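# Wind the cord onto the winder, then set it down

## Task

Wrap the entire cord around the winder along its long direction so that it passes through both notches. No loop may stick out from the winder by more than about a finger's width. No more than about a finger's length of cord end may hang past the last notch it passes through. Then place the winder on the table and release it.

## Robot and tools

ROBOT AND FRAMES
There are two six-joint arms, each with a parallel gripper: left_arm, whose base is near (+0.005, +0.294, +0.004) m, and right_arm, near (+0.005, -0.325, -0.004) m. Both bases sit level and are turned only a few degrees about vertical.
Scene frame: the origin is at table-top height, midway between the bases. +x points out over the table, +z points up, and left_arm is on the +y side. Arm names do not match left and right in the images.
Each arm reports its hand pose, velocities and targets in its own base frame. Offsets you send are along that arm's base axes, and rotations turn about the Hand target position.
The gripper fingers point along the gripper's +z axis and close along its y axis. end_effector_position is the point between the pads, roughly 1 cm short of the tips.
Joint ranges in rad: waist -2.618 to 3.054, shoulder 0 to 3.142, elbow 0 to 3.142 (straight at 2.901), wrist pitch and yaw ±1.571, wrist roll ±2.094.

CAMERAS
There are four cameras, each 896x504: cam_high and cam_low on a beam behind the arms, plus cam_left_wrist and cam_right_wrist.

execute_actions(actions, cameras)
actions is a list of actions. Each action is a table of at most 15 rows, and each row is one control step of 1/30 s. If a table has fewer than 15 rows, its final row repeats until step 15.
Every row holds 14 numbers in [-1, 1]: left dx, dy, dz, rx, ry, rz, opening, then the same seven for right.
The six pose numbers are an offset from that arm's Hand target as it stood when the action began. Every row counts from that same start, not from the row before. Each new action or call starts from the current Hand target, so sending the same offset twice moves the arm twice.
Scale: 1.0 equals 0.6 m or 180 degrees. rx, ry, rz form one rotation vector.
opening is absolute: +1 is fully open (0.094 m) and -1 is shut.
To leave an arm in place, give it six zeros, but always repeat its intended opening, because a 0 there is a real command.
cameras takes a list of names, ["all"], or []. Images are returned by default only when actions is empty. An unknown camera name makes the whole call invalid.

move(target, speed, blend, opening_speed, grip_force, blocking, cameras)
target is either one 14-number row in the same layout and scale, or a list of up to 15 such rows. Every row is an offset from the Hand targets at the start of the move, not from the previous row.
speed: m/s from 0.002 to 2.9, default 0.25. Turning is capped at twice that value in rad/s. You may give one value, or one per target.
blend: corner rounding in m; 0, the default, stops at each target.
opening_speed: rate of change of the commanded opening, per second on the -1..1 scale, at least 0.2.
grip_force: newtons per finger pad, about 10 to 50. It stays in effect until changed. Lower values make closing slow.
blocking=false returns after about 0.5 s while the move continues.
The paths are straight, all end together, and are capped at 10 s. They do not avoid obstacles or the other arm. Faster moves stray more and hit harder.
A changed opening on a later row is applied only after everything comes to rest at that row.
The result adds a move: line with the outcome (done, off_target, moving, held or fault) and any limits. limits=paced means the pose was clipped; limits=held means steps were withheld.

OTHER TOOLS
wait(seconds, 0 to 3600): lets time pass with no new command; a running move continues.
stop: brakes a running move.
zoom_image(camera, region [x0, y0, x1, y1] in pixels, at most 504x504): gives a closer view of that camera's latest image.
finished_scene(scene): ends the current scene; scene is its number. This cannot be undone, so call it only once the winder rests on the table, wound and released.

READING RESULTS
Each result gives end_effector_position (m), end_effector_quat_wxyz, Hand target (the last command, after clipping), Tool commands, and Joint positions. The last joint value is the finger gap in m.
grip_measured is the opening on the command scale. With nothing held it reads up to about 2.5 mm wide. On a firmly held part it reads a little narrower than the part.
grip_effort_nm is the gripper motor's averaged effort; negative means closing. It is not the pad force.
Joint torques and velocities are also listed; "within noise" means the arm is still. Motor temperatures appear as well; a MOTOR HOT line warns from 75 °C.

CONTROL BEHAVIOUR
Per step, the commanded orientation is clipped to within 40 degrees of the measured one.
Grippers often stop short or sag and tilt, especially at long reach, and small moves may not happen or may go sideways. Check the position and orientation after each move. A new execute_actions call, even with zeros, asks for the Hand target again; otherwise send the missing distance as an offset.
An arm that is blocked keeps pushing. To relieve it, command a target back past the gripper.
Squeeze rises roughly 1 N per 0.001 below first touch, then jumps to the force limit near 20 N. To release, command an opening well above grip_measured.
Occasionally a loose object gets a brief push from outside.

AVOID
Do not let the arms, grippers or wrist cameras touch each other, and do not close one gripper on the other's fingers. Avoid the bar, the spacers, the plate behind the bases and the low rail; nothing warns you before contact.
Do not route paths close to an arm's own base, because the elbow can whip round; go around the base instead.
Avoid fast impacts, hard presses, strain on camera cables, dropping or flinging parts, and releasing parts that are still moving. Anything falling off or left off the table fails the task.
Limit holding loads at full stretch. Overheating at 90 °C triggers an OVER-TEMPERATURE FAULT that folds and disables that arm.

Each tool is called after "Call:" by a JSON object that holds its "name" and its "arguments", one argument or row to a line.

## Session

Call:
{"name": "execute_actions", "arguments": {
  "actions": []
}}

Scene clock: 0.00 s.
left_arm: end_effector_position=(+0.4070, +0.0115, +0.0762) grip_measured=+1.000 grip_effort_nm=n/a end_effector_quat_wxyz=(+0.556, +0.001, +0.830, +0.043) | right_arm: end_effector_position=(+0.3860, -0.0243, +0.0703) grip_measured=+1.000 grip_effort_nm=n/a end_effector_quat_wxyz=(+0.535, +0.053, +0.836, -0.107)
Joint positions: left_arm=[-0.003 1.623 0.421 0.813 -0.074 0.049 0.094] | right_arm=[0.072 1.568 0.377 0.753 0.304 0.004 0.094]
Joint velocities: within noise
Joint torques (N m): no reading
Motor temperatures (°C): left_arm=[27 34 31 29 29 29 26] | right_arm=[27 41 38 24 25 28 28]
Heat: left arm: 34 °C; right arm: 41 °C.
Hand target: left_arm +0.4097, +0.0127, +0.0821; +0.563, -0.003, +0.825, +0.044 | right_arm +0.3879, -0.0251, +0.0741; +0.540, +0.057, +0.833, -0.108
Tool commands: left_gripper/opening=+1.0 right_gripper/opening=+1.0

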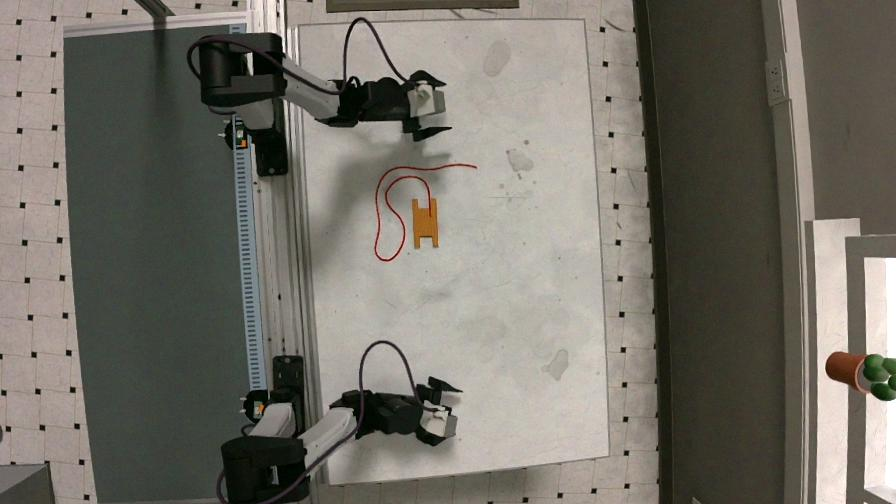

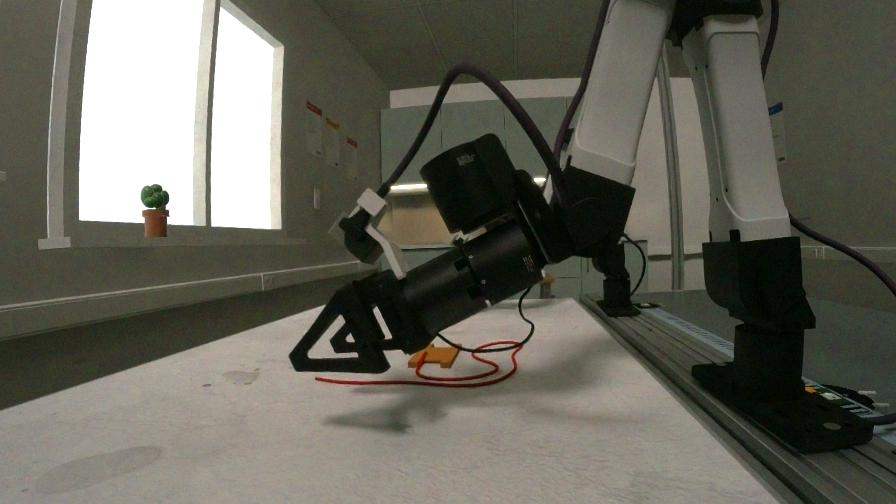

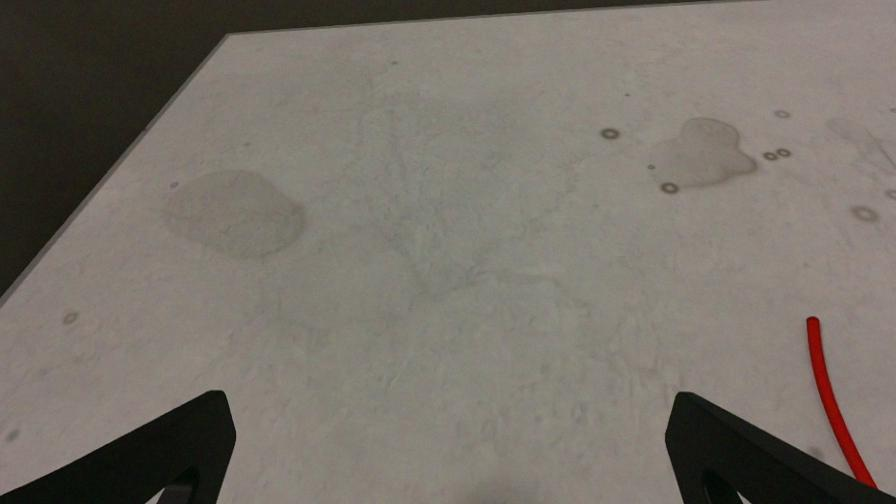

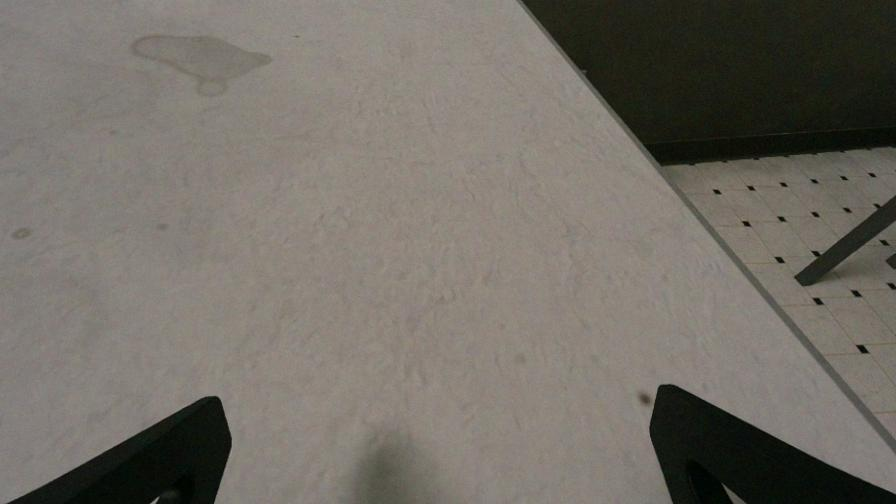

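Call:
{"name": "zoom_image", "arguments": {
  "camera": "cam_high",
  "region": [360, 140, 490, 280]
}}

Scaled by 3.600 from the camera's image (finer frame: 1280x720).

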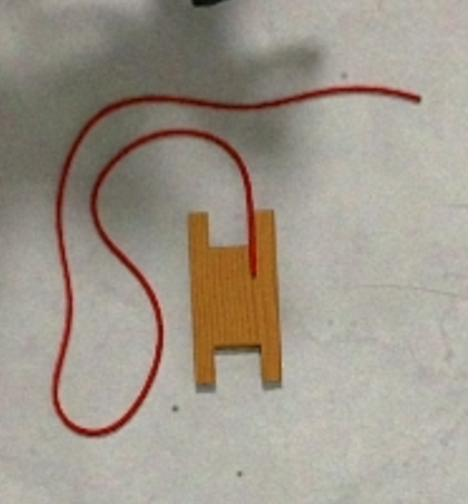

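Call:
{"name": "move", "arguments": {
  "target": [
    [-0.1, -0.06, 0.2, -0.25, 0.085, -0.09, -0.2, -0.05, 0.2, 0.15, -0.08, 0.114, 0.162, 0.6],
    [-0.2327, -0.188, 0.323, -0.505, 0.169, -0.184, -0.2, -0.1443, 0.6417, 0.0932, -0.240, 0.342, 0.487, 0.6]
  ],
  "speed": 0.35,
  "blend": [0.06, 0],
  "cameras": ["cam_high", "cam_right_wrist"]
}}

Scene clock: 27.60 s.
left_arm: end_effector_position=(+0.2721, -0.0981, +0.2735) grip_measured=-0.198 grip_effort_nm=-0.14 end_effector_quat_wxyz=(+0.158, -0.190, +0.691, -0.679) | right_arm: end_effector_position=(+0.3032, +0.3553, +0.1333) grip_measured=+0.602 grip_effort_nm=-0.05 end_effector_quat_wxyz=(-0.044, +0.715, -0.698, +0.006)
Joint positions: left_arm=[0.282 0.993 0.565 0.302 1.354 -1.488 0.038] | right_arm=[0.871 2.352 2.432 -1.563 0.019 -0.724 0.075]
Joint torques (N m): left_arm=[-0.2 -3.82 5.07 2.74 -0.06 -0.09] | right_arm=[0.21 -12.97 7.23 0.27 -0.12 -0.12]
Motor temperatures (°C): left_arm=[27 38 34 41 29 29 26] | right_arm=[27 44 41 28 25 28 28]
Heat: left arm: 41 °C; right arm: 44 °C.
Hand target: left_arm +0.2701, -0.1002, +0.2758; +0.174, -0.174, +0.685, -0.686 | right_arm +0.3012, +0.3599, +0.1301; +0.000, +0.724, -0.690, +0.000
Off the commanded pose: left_arm 0.004 m, 3 deg | right_arm 0.006 m, 5 deg.
joint sent to its limit (right arm) — joint 4 (wrist pitch), lower limit. The joint targets are off in orientation, not in position.
move: off_target (left_arm, right_arm)

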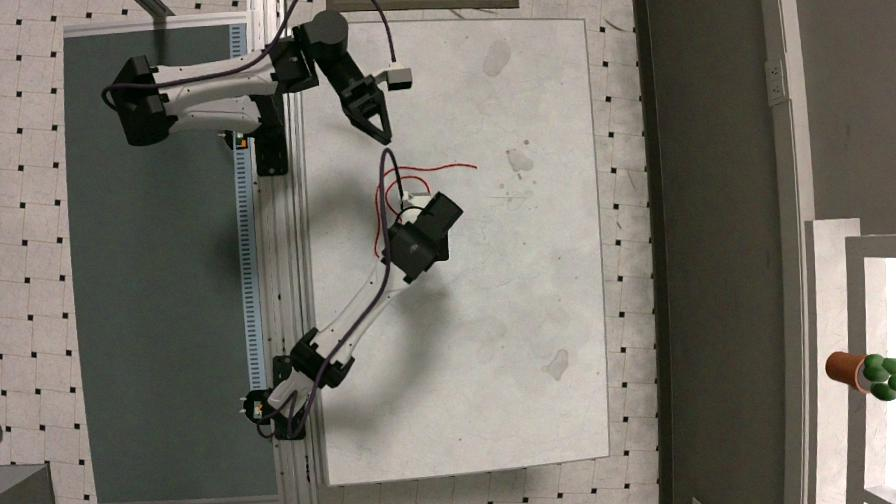

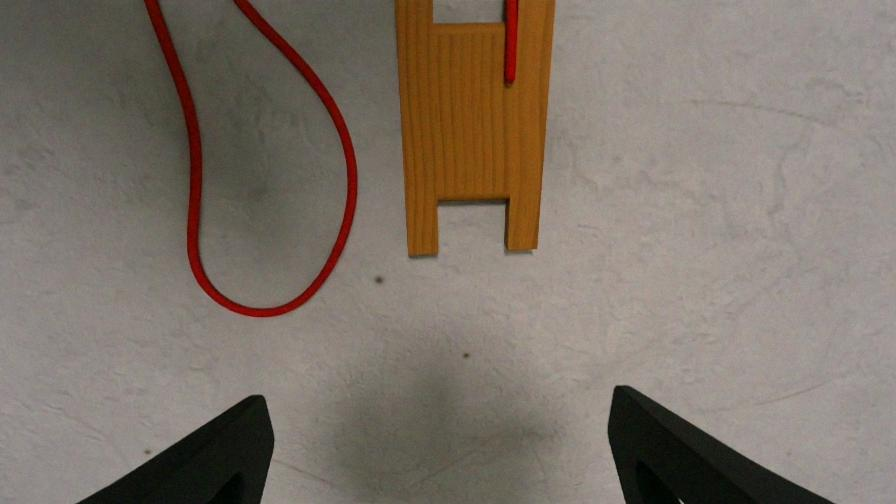

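Call:
{"name": "move", "arguments": {
  "target": [0, 0, 0, 0, 0, 0, -0.2, 0.008, 0.0, -0.1, 0, 0, 0, 0.6],
  "speed": 0.2,
  "cameras": ["cam_right_wrist"]
}}

Scene clock: 31.07 s.
left_arm: end_effector_position=(+0.2721, -0.0981, +0.2735) grip_measured=-0.198 grip_effort_nm=-0.14 end_effector_quat_wxyz=(+0.158, -0.190, +0.691, -0.679) | right_arm: end_effector_position=(+0.3037, +0.3558, +0.0793) grip_measured=+0.602 grip_effort_nm=-0.04 end_effector_quat_wxyz=(+0.000, +0.718, -0.695, +0.009)
Joint positions: left_arm=[0.282 0.993 0.565 0.302 1.354 -1.488 0.038] | right_arm=[0.871 2.425 2.346 -1.493 0.019 -0.732 0.075]
Joint torques (N m): left_arm=[-0.18 -3.89 5.49 2.52 -0.06 0.03] | right_arm=[-0.49 -13.94 5.07 0.46 -0.12 -0.13]
Heat: left arm: 41 °C; right arm: 45 °C.
Hand target: left_arm +0.2696, -0.1002, +0.2760; +0.171, -0.174, +0.691, -0.680 (not the last commanded pose) | right_arm +0.3060, +0.3599, +0.0700; +0.000, +0.724, -0.690, +0.000
Off the commanded pose: left_arm 0.004 m, 3 deg | right_arm 0.010 m, 1 deg.
move: done

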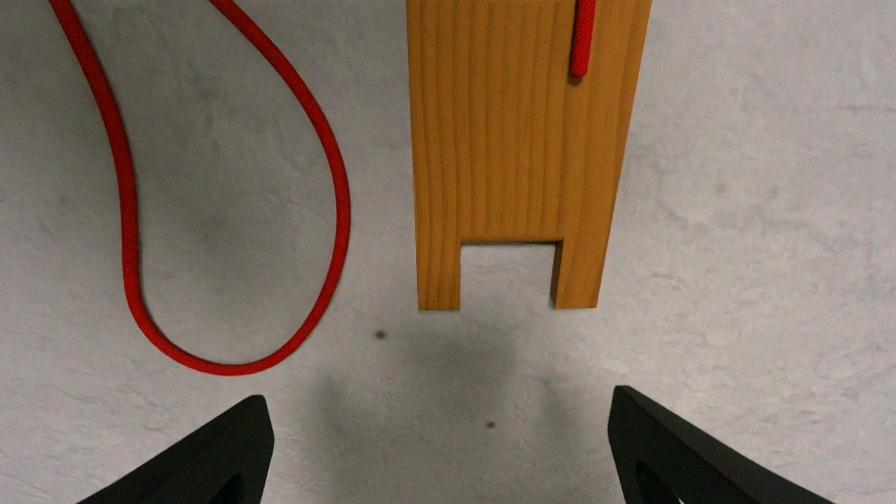

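Call:
{"name": "move", "arguments": {
  "target": [
    [0, 0, 0, 0, 0, 0, -0.2, 0.031, 0.0077, 0, 0, 0, 0, 0.6],
    [0, 0, 0, 0, 0, 0, -0.2, 0.031, 0.0077, -0.1, 0, 0, 0, 0.6]
  ],
  "speed": 0.15,
  "cameras": ["cam_right_wrist"]
}}

Scene clock: 36.43 s.
left_arm: end_effector_position=(+0.2721, -0.0981, +0.2735) grip_measured=-0.198 grip_effort_nm=-0.15 end_effector_quat_wxyz=(+0.158, -0.190, +0.691, -0.679) | right_arm: end_effector_position=(+0.3189, +0.3561, +0.0254) grip_measured=+0.601 grip_effort_nm=0.00 end_effector_quat_wxyz=(+0.016, +0.719, -0.695, +0.012)
Joint positions: left_arm=[0.282 0.993 0.565 0.302 1.354 -1.488 0.038] | right_arm=[0.848 2.516 2.296 -1.384 0.022 -0.755 0.075]
Joint torques (N m): left_arm=[-0.17 -3.88 5.48 2.52 -0.05 0.04] | right_arm=[-0.46 -15.08 2.84 0.9 -0.15 -0.12]
Heat: left arm: 41 °C; right arm: 48 °C.
Hand target: left_arm +0.2696, -0.1002, +0.2760; +0.171, -0.174, +0.691, -0.680 | right_arm +0.3245, +0.3646, +0.0100; +0.000, +0.724, -0.690, +0.000
Off the commanded pose: left_arm 0.004 m, 2 deg | right_arm 0.018 m, 2 deg.
move: off_target (right_arm)

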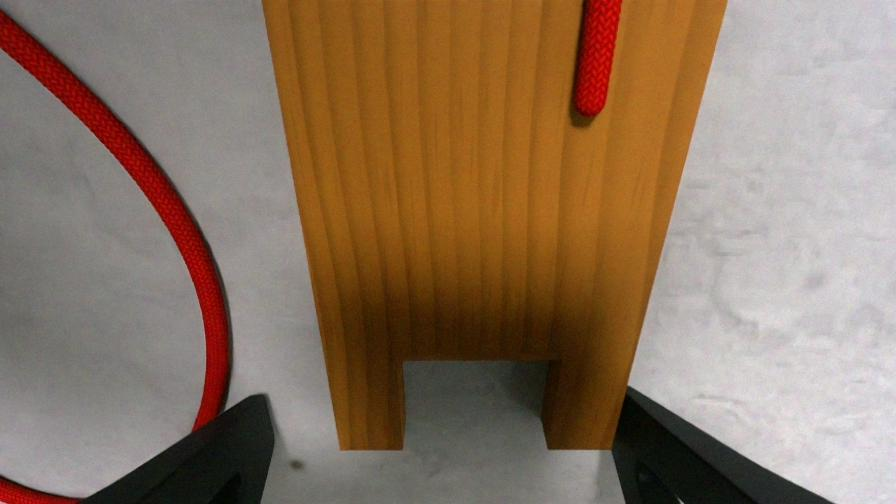

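Call:
{"name": "move", "arguments": {
  "target": [
    [0, 0, 0, 0, 0, 0, -0.2, 0.011, 0.012, 0.0, 0, 0, 0, 0.6],
    [0, 0, 0, 0, 0, 0, -0.2, 0.011, 0.012, -0.003, 0, 0, 0, 0.15]
  ],
  "speed": 0.1,
  "opening_speed": 1.0,
  "cameras": ["cam_right_wrist"]
}}

Scene clock: 41.80 s.
left_arm: end_effector_position=(+0.2721, -0.0981, +0.2735) grip_measured=-0.198 grip_effort_nm=-0.15 end_effector_quat_wxyz=(+0.158, -0.190, +0.691, -0.679) | right_arm: end_effector_position=(+0.3260, +0.3654, +0.0262) grip_measured=+0.191 grip_effort_nm=-0.99 end_effector_quat_wxyz=(+0.001, +0.722, -0.692, +0.009)
Joint positions: left_arm=[0.282 0.993 0.565 0.302 1.354 -1.488 0.038] | right_arm=[0.848 2.544 2.352 -1.381 0.017 -0.764 0.056]
Joint torques (N m): left_arm=[-0.17 -3.89 5.48 2.52 -0.06 0.03] | right_arm=[-0.49 -12.36 6.32 0.55 -0.11 -0.11]
Motor temperatures (°C): left_arm=[27 37 35 41 29 29 25] | right_arm=[27 49 41 27 25 28 28]
Heat: left arm: 41 °C; right arm: 49 °C.
Hand target: left_arm +0.2696, -0.1002, +0.2760; +0.171, -0.174, +0.691, -0.680 | right_arm +0.3312, +0.3718, +0.0082; +0.000, +0.724, -0.690, +0.000
Off the commanded pose: left_arm 0.004 m, 2 deg | right_arm 0.020 m, 1 deg.
move: off_target (right_arm); target 2's new opening was sent with right_arm's hand 0.020 m and 1 deg from that target

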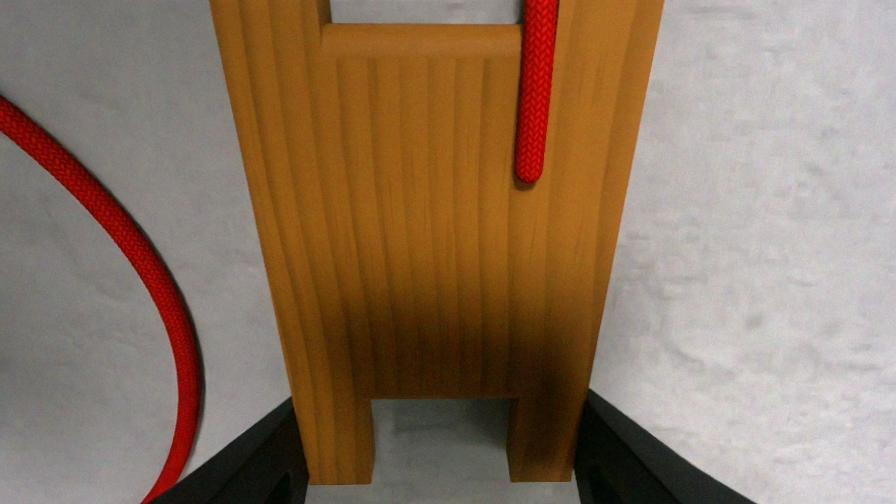

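Call:
{"name": "move", "arguments": {
  "target": [
    [0, 0, 0, 0, 0, 0, -0.2, 0, 0, 0.2, 0, 0, 0, 0.15],
    [0, 0, 0, 0, 0, 0, -0.2, -0.1987, -0.0513, 0.2363, 0, 0, -0.496, 0.15]
  ],
  "speed": 0.22,
  "blend": [0.04, 0],
  "cameras": ["cam_high", "cam_low"]
}}

Scene clock: 52.57 s.
left_arm: end_effector_position=(+0.2721, -0.0981, +0.2735) grip_measured=-0.198 grip_effort_nm=-0.15 end_effector_quat_wxyz=(+0.158, -0.190, +0.691, -0.679) | right_arm: end_effector_position=(+0.2165, +0.3422, +0.1407) grip_measured=+0.191 grip_effort_nm=-0.99 end_effector_quat_wxyz=(-0.005, -0.037, +0.999, -0.010)
Joint positions: left_arm=[0.282 0.993 0.565 0.302 1.354 -1.488 0.038] | right_arm=[1.008 2.148 2.123 -1.568 0.002 0.934 0.056]
Joint torques (N m): left_arm=[-0.17 -3.89 5.48 2.52 -0.06 0.03] | right_arm=[0.53 -16.88 3.74 0.22 0 0.15]
Motor temperatures (°C): left_arm=[27 36 36 41 29 29 25] | right_arm=[27 54 41 27 25 28 29]
Heat: left arm: 41 °C; right arm: 54 °C.
Hand target: left_arm +0.2696, -0.1002, +0.2760; +0.171, -0.174, +0.691, -0.680 | right_arm +0.2119, +0.3410, +0.1501; +0.000, -0.030, +1.000, +0.000
Off the commanded pose: left_arm 0.004 m, 2 deg | right_arm 0.010 m, 1 deg.
move: done

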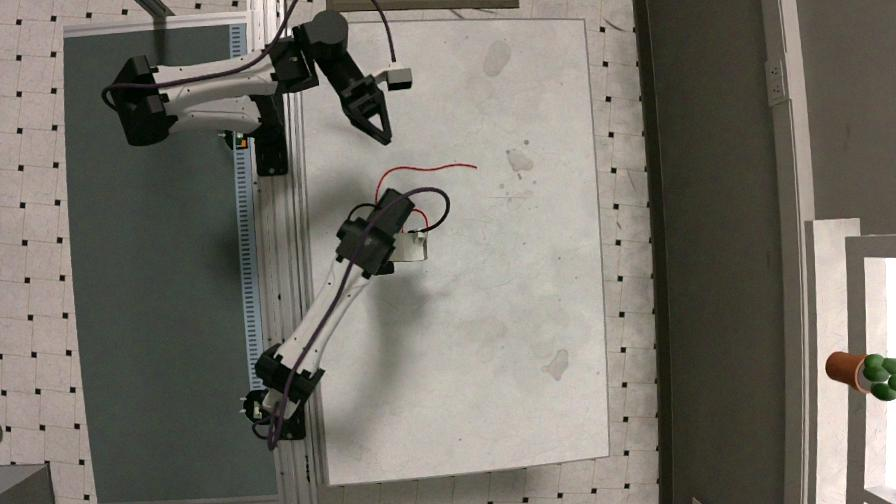

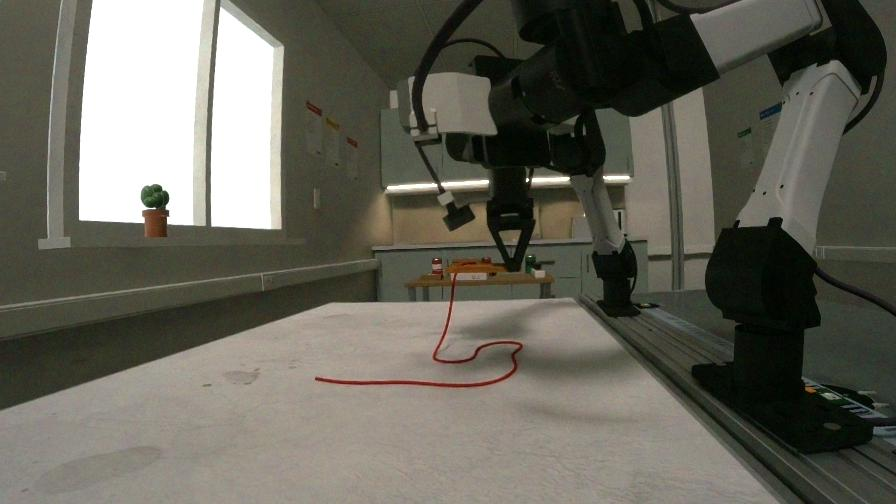

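Call:
{"name": "move", "arguments": {
  "target": [0.009, -0.192, -0.248, 0, 0, -0.167, -0.2, 0, 0, 0, 0, 0, 0, 0.15],
  "speed": 0.3,
  "cameras": ["cam_left_wrist", "cam_low", "cam_right_wrist"]
}}

Scene clock: 63.00 s.
left_arm: end_effector_position=(+0.2811, -0.2139, +0.1295) grip_measured=-0.198 grip_effort_nm=-0.15 end_effector_quat_wxyz=(-0.010, -0.001, +0.722, -0.692) | right_arm: end_effector_position=(+0.2165, +0.3422, +0.1407) grip_measured=+0.191 grip_effort_nm=-0.99 end_effector_quat_wxyz=(-0.005, -0.037, +0.999, -0.010)
Joint positions: left_arm=[-0.14 1.788 0.563 0.894 1.437 -1.258 0.038] | right_arm=[1.008 2.148 2.123 -1.568 0.002 0.934 0.056]
Joint torques (N m): left_arm=[-0.16 -6.23 3.02 2.66 0.32 -0.08] | right_arm=[0.53 -16.91 3.73 0.22 0.01 0.15]
Motor temperatures (°C): left_arm=[27 36 36 42 29 29 25] | right_arm=[27 58 41 26 25 28 29]
Heat: left arm: 42 °C; right arm: 58 °C.
Hand target: left_arm +0.2751, -0.2153, +0.1271; -0.011, +0.011, +0.713, -0.701 | right_arm +0.2119, +0.3410, +0.1501; +0.000, -0.030, +1.000, +0.000
Off the commanded pose: left_arm 0.007 m, 2 deg | right_arm 0.011 m, 2 deg.
move: done
Images, in order (width x height): cam_low 896x504, cam_left_wrist 896x504, cam_right_wrist 896x504.

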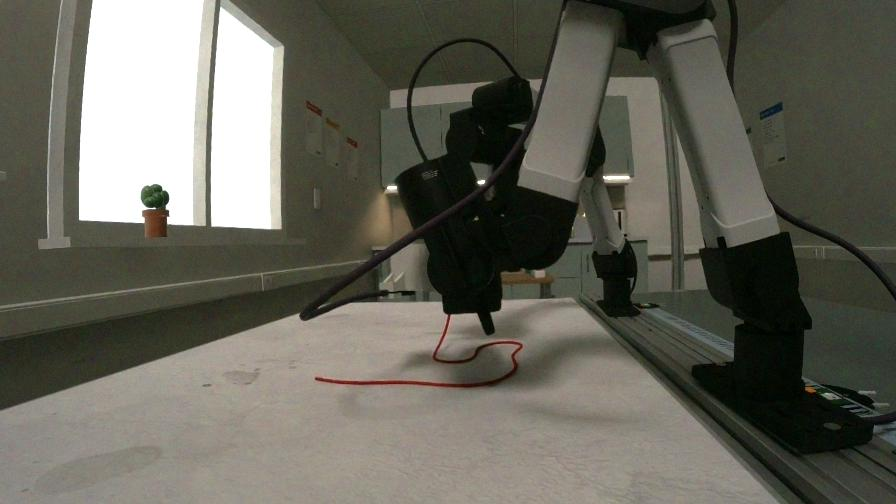

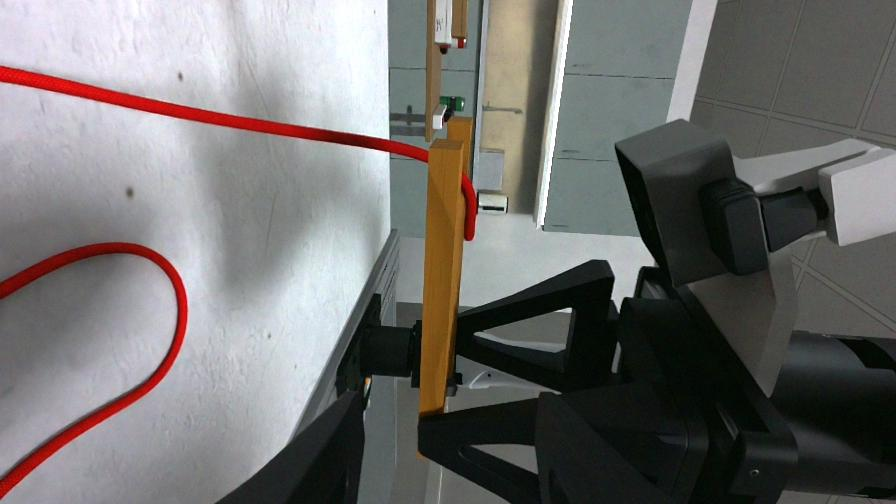

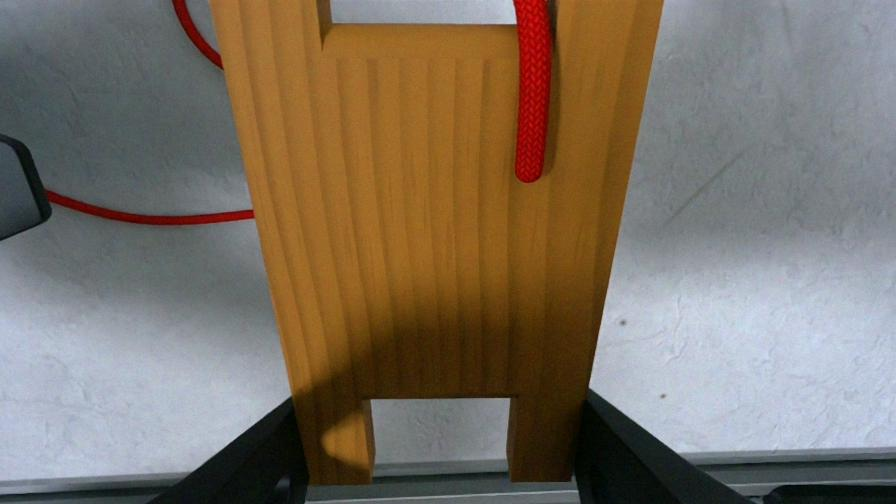

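Call:
{"name": "move", "arguments": {
  "target": [
    [-0.02, -0.1003, 0, 0, -0.011, 0, -0.2, 0, 0, 0, 0, 0, 0, 0.15],
    [-0.02, -0.1003, 0, 0, -0.011, 0, -0.88, 0, 0, 0, 0, 0, 0, 0.15]
  ],
  "speed": 0.15,
  "opening_speed": 1.5,
  "cameras": ["cam_left_wrist"]
}}

Scene clock: 72.50 s.
left_arm: end_effector_position=(+0.2647, -0.2744, +0.1288) grip_measured=-0.826 grip_effort_nm=-1.04 end_effector_quat_wxyz=(-0.004, +0.021, +0.717, -0.697) | right_arm: end_effector_position=(+0.2126, +0.3411, +0.1454) grip_measured=+0.191 grip_effort_nm=-0.99 end_effector_quat_wxyz=(-0.011, -0.036, +0.999, -0.005)
Joint positions: left_arm=[-0.356 1.881 0.541 1.252 1.249 -1.464 0.008] | right_arm=[1.008 2.136 2.123 -1.579 -0.013 0.936 0.056]
Joint torques (N m): left_arm=[-0.24 -6.61 3 2.8 -0.16 -0.13] | right_arm=[0.55 -15.6 3.74 0.32 0.16 0.14]
Motor temperatures (°C): left_arm=[27 37 36 44 29 29 25] | right_arm=[27 62 41 26 25 28 29]
Heat: left arm: 44 °C; right arm: 62 °C.
Hand target: left_arm +0.2631, -0.2756, +0.1272; +0.002, +0.023, +0.713, -0.701 | right_arm +0.2119, +0.3410, +0.1500; +0.000, -0.030, +1.000, +0.000
Off the commanded pose: left_arm 0.003 m, 1 deg | right_arm 0.005 m, 2 deg.
move: done

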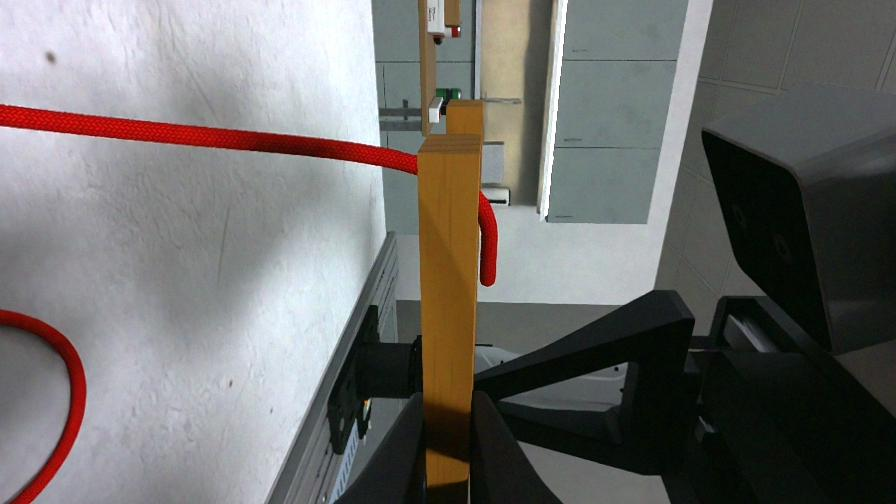

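Call:
{"name": "move", "arguments": {
  "target": [
    [0, 0, 0, 0, 0, 0, -0.88, 0, 0, 0, 0, 0, 0, 0.4],
    [0, 0, 0, 0, 0, 0, -0.88, 0, 0, 0.15, 0, 0, 0, 0.4],
    [0.01, 0.0, 0.2547, 0, 0, 0, -0.88, 0.0838, -0.2, 0.223, 0.495, -0.101, -0.130, -0.2]
  ],
  "speed": 0.28,
  "blend": [0, 0.03, 0],
  "cameras": ["cam_high", "cam_low", "cam_left_wrist", "cam_right_wrist"]
}}

Scene clock: 86.80 s.
left_arm: end_effector_position=(+0.2686, -0.2757, +0.2617) grip_measured=-0.836 grip_effort_nm=-1.04 end_effector_quat_wxyz=(-0.019, +0.005, +0.716, -0.698) | right_arm: end_effector_position=(+0.2608, +0.2206, +0.2856) grip_measured=-0.198 grip_effort_nm=-0.04 end_effector_quat_wxyz=(+0.157, +0.163, +0.693, +0.685)
Joint positions: left_arm=[-0.356 1.452 0.79 0.58 1.247 -1.513 0.008] | right_arm=[0.336 0.978 0.567 0.393 -0.779 1.563 0.038]
Joint torques (N m): left_arm=[0.42 -9.07 8.95 1.8 -0.08 0.2] | right_arm=[0.21 -2.39 4.78 2.17 0.16 0.07]
Motor temperatures (°C): left_arm=[27 39 36 43 29 29 27] | right_arm=[27 58 41 27 25 28 29]
Heat: left arm: 43 °C; right arm: 58 °C.
Hand target: left_arm +0.2690, -0.2755, +0.2800; +0.002, +0.023, +0.713, -0.701 | right_arm +0.2623, +0.2210, +0.2838; +0.162, +0.162, +0.688, +0.689
Off the commanded pose: left_arm 0.018 m, 3 deg | right_arm 0.002 m, 1 deg.
move: off_target (left_arm)

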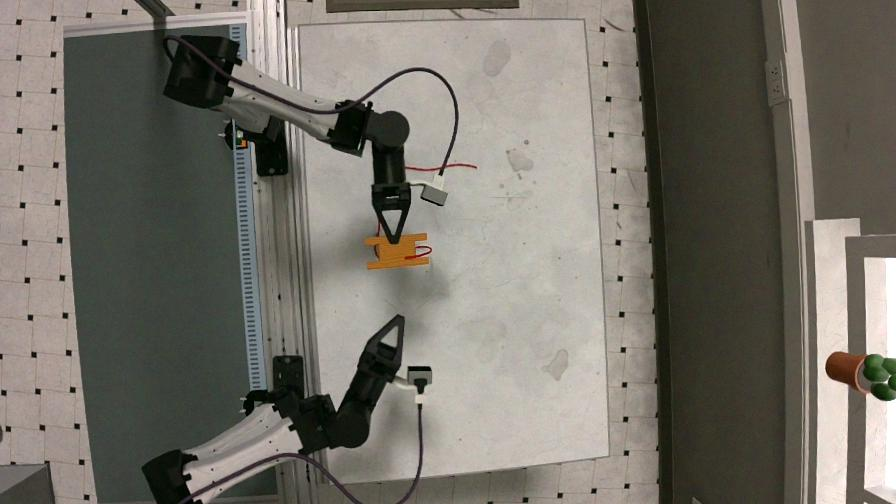

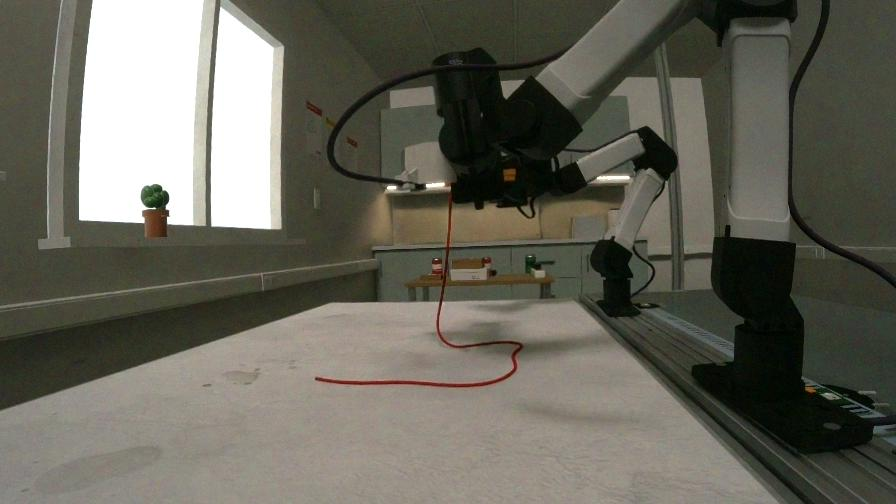

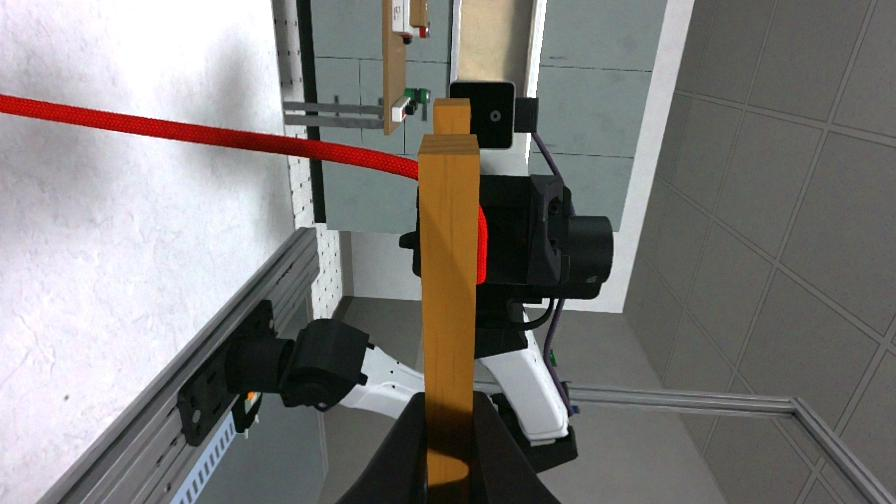

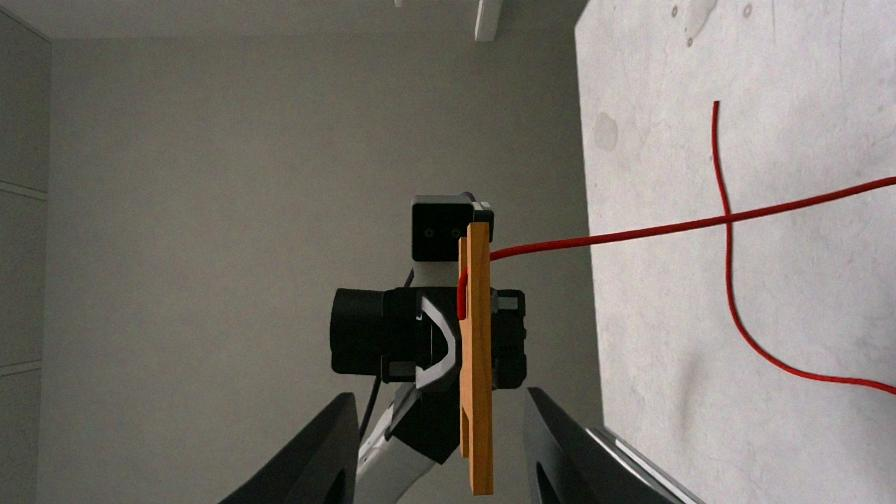

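Call:
{"name": "move", "arguments": {
  "target": [
    [0, 0, 0.01, -0.014, -0.5, 0, -0.88, 0.004, 0.03, 0, 0, 0, 0.08, -0.2],
    [0, 0, 0.01, -0.028, -0.999, 0, -0.88, 0.008, 0.065, -0.003, 0, 0, 0.1655, -0.2]
  ],
  "speed": 0.35,
  "blend": [0.1, 0],
  "cameras": ["cam_high", "cam_low", "cam_right_wrist"]
}}

Scene clock: 95.93 s.
left_arm: end_effector_position=(+0.2709, -0.2759, +0.2802) grip_measured=-0.836 grip_effort_nm=-1.04 end_effector_quat_wxyz=(+0.714, +0.700, -0.009, -0.005) | right_arm: end_effector_position=(+0.2652, +0.2575, +0.2695) grip_measured=-0.198 grip_effort_nm=-0.04 end_effector_quat_wxyz=(-0.033, +0.006, +0.713, +0.700)
Joint positions: left_arm=[-0.356 1.452 0.79 0.722 1.235 1.52 0.008] | right_arm=[0.298 1.409 0.776 0.567 -1.31 1.563 0.038]
Joint torques (N m): left_arm=[0.35 -7.79 7.02 1.63 -0.08 0.13] | right_arm=[0.23 -5.61 8.25 1.86 -0.15 0.03]
Heat: left arm: 43 °C; right arm: 54 °C.
Hand target: left_arm +0.2690, -0.2755, +0.2860; +0.713, +0.701, -0.021, +0.002 | right_arm +0.2670, +0.2600, +0.2819; -0.021, -0.021, +0.706, +0.707
Off the commanded pose: left_arm 0.006 m, 2 deg | right_arm 0.013 m, 4 deg.
move: off_target (right_arm)

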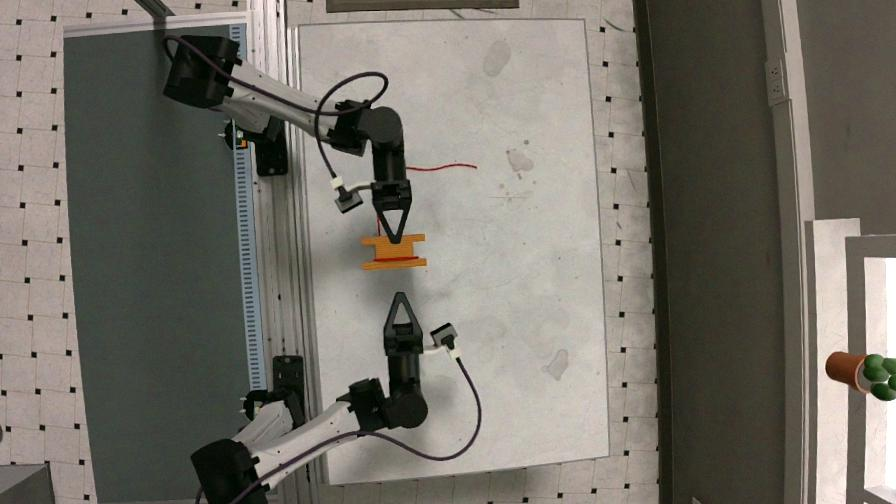

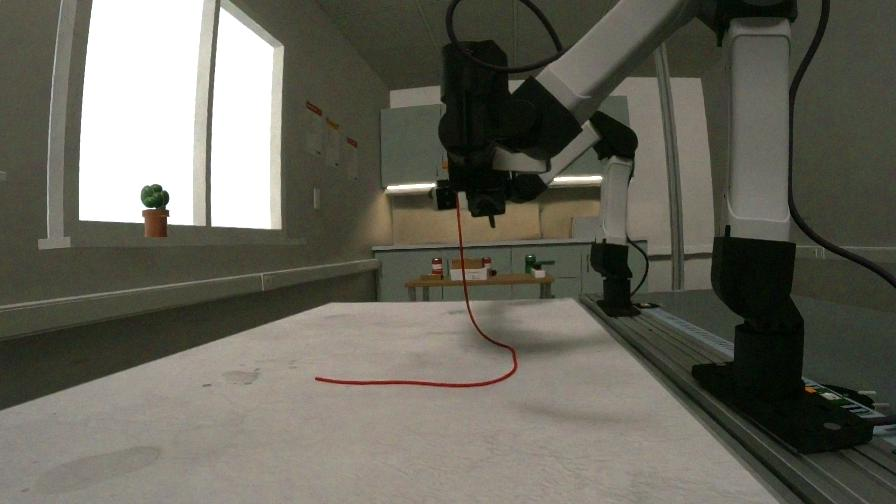

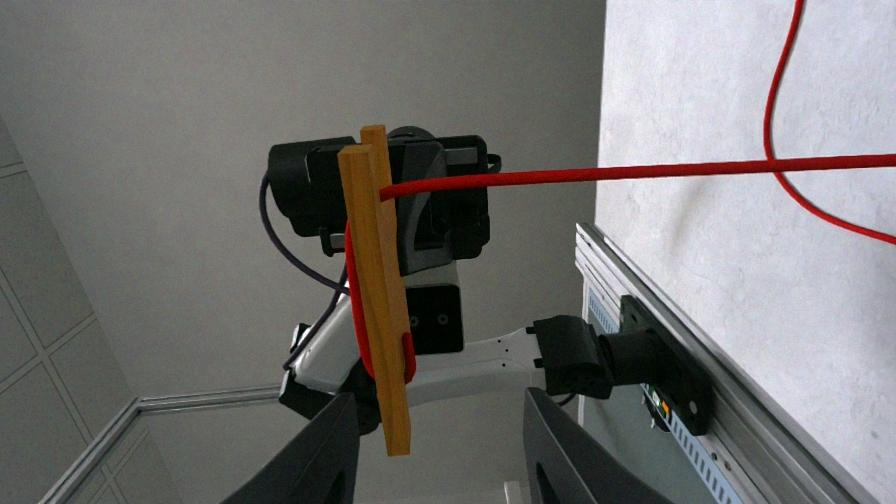

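Call:
{"name": "zoom_image", "arguments": {
  "camera": "cam_high",
  "region": [345, 215, 445, 290]
}}

Scaled by 5.040 from the camera's image (finer frame: 1280x720).

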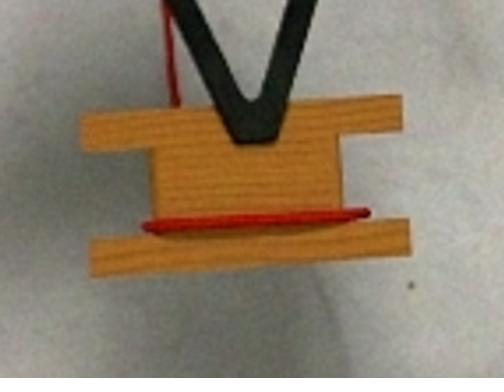

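Call:
{"name": "move", "arguments": {
  "target": [
    [0, 0, 0, 0, 0, 0, -0.88, -0.0143, 0.095, 0.031, 0, -0.0167, 0, -0.2],
    [0, 0, 0, 0, 0, 0, -0.88, -0.0143, 0.095, 0.031, 0, -0.0167, 0, -0.88]
  ],
  "speed": 0.2,
  "opening_speed": 2,
  "cameras": ["cam_right_wrist"]
}}

Scene clock: 107.67 s.
left_arm: end_effector_position=(+0.2710, -0.2758, +0.2802) grip_measured=-0.836 grip_effort_nm=-1.04 end_effector_quat_wxyz=(+0.714, +0.700, -0.012, -0.001) | right_arm: end_effector_position=(+0.2542, +0.3130, +0.2912) grip_measured=-0.829 grip_effort_nm=-0.99 end_effector_quat_wxyz=(-0.019, -0.030, +0.709, +0.704)
Joint positions: left_arm=[-0.356 1.451 0.79 0.719 1.233 1.532 0.008] | right_arm=[0.482 1.449 0.878 0.554 -1.158 1.54 0.008]
Joint torques (N m): left_arm=[0.35 -7.72 7.08 1.63 -0.08 0.1] | right_arm=[0.61 -7.13 8.54 1.38 0.14 -0.22]
Motor temperatures (°C): left_arm=[27 40 38 42 29 29 27] | right_arm=[27 52 43 30 25 28 29]
Heat: left arm: 42 °C; right arm: 52 °C.
Hand target: left_arm +0.2690, -0.2755, +0.2860; +0.713, +0.701, -0.021, +0.002 | right_arm +0.2585, +0.3170, +0.3005; -0.002, -0.039, +0.706, +0.707
Off the commanded pose: left_arm 0.006 m, 1 deg | right_arm 0.011 m, 2 deg.
move: off_target (right_arm)

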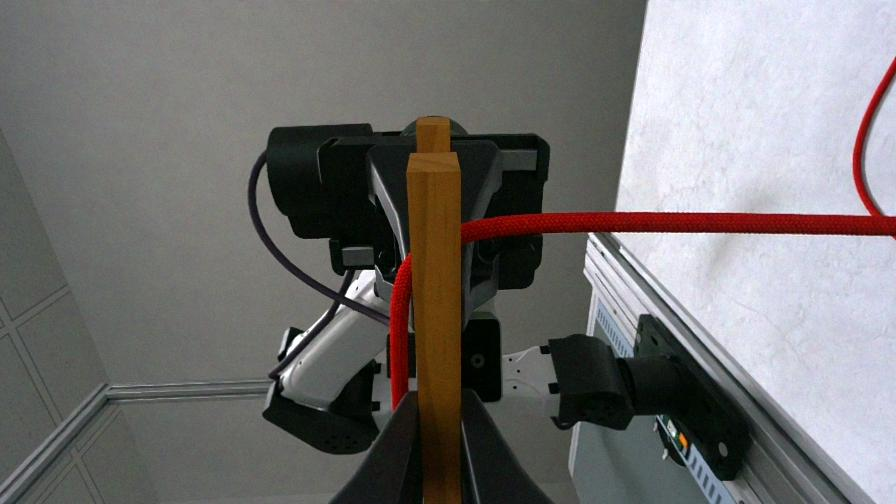

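Call:
{"name": "move", "arguments": {
  "target": [
    [0, 0, 0, 0, 0, 0, -0.2, 0, 0, 0, 0, 0, 0, -0.88],
    [0.0028, 0.1, 0, 0, 0, 0, -0.2, 0, 0, 0, 0, 0, 0, -0.88],
    [0.0028, 0.1, 0, 0.004, 0.15, 0, -0.2, 0, 0, 0.01, 0, 0, -0.1056, -0.88],
    [0.0028, 0.1, 0, 0.014, 0.55, 0, -0.2, 0, 0, 0.01, 0.1373, -0.5975, -0.0709, -0.88],
    [0.0028, 0.1, 0, 0.028, 0.99, 0, -0.2, 0, 0, 0.01, 0.06, -0.99, 0, -0.88]
  ],
  "speed": [0.2, 0.3, 0.4, 0.4, 0.4],
  "blend": [0, 0.03, 0.05, 0.1, 0],
  "cameras": ["cam_high", "cam_low", "cam_left_wrist"]
}}

Call:
{"name": "zoom_image", "arguments": {
  "camera": "cam_high",
  "region": [345, 215, 445, 290]
}}

Scene clock: 121.30 s.
left_arm: end_effector_position=(+0.2746, -0.2178, +0.2832) grip_measured=-0.203 grip_effort_nm=0.12 end_effector_quat_wxyz=(+0.001, +0.017, +0.720, -0.693) | right_arm: end_effector_position=(+0.2608, +0.3153, +0.2899) grip_measured=-0.829 grip_effort_nm=-0.99 end_effector_quat_wxyz=(+0.704, -0.709, -0.019, +0.024)
Joint positions: left_arm=[-0.156 1.365 0.878 0.209 1.431 -1.269 0.037] | right_arm=[0.481 1.473 0.893 0.564 -1.15 -1.577 0.008]
Joint torques (N m): left_arm=[0.98 -7.05 4.89 2.65 0.3 -0.08] | right_arm=[0.59 -9.88 8.49 1.11 0.12 -0.08]
Heat: left arm: 42 °C; right arm: 50 °C.
Hand target: left_arm +0.2708, -0.2155, +0.2861; +0.012, +0.033, +0.713, -0.701 | right_arm +0.2584, +0.3170, +0.3066; +0.708, -0.706, -0.032, +0.013
Off the commanded pose: left_arm 0.005 m, 3 deg | right_arm 0.017 m, 2 deg.
move: off_target (left_arm, right_arm)

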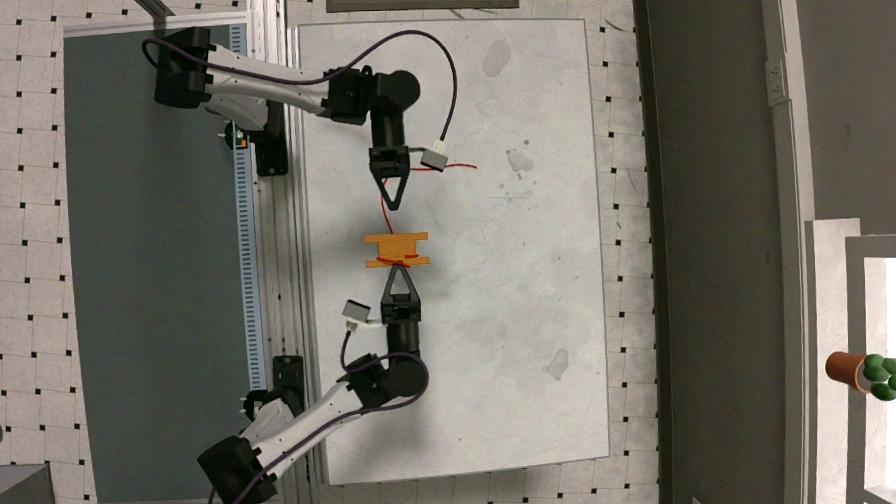

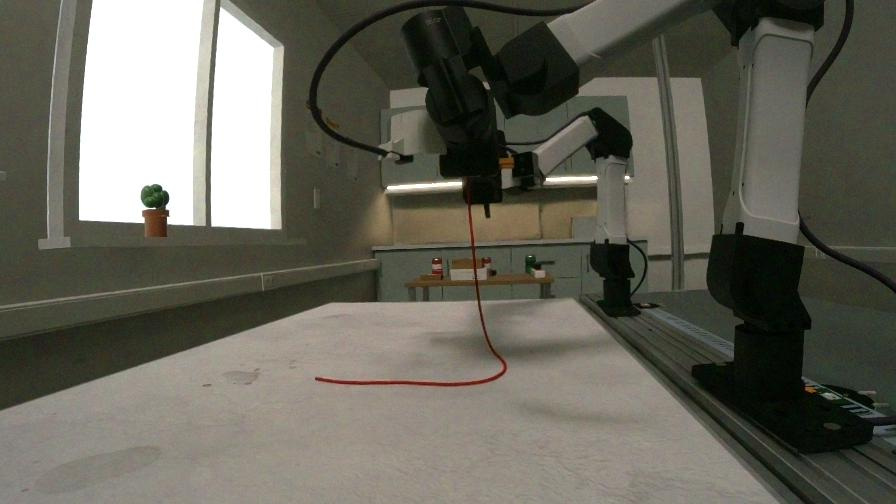

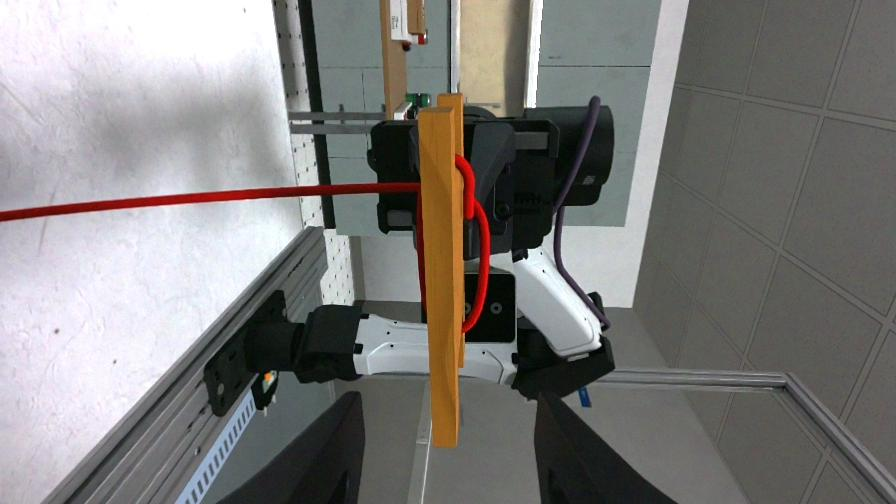

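Scaled by 5.040 from the camera's image (finer frame: 1280x720).

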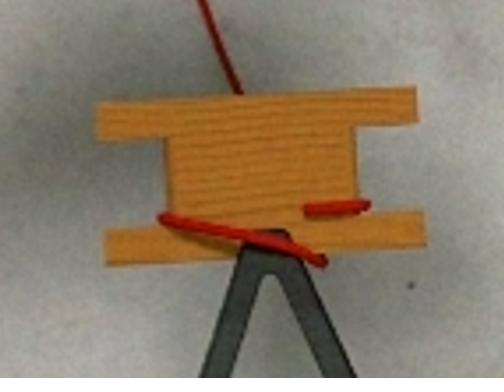

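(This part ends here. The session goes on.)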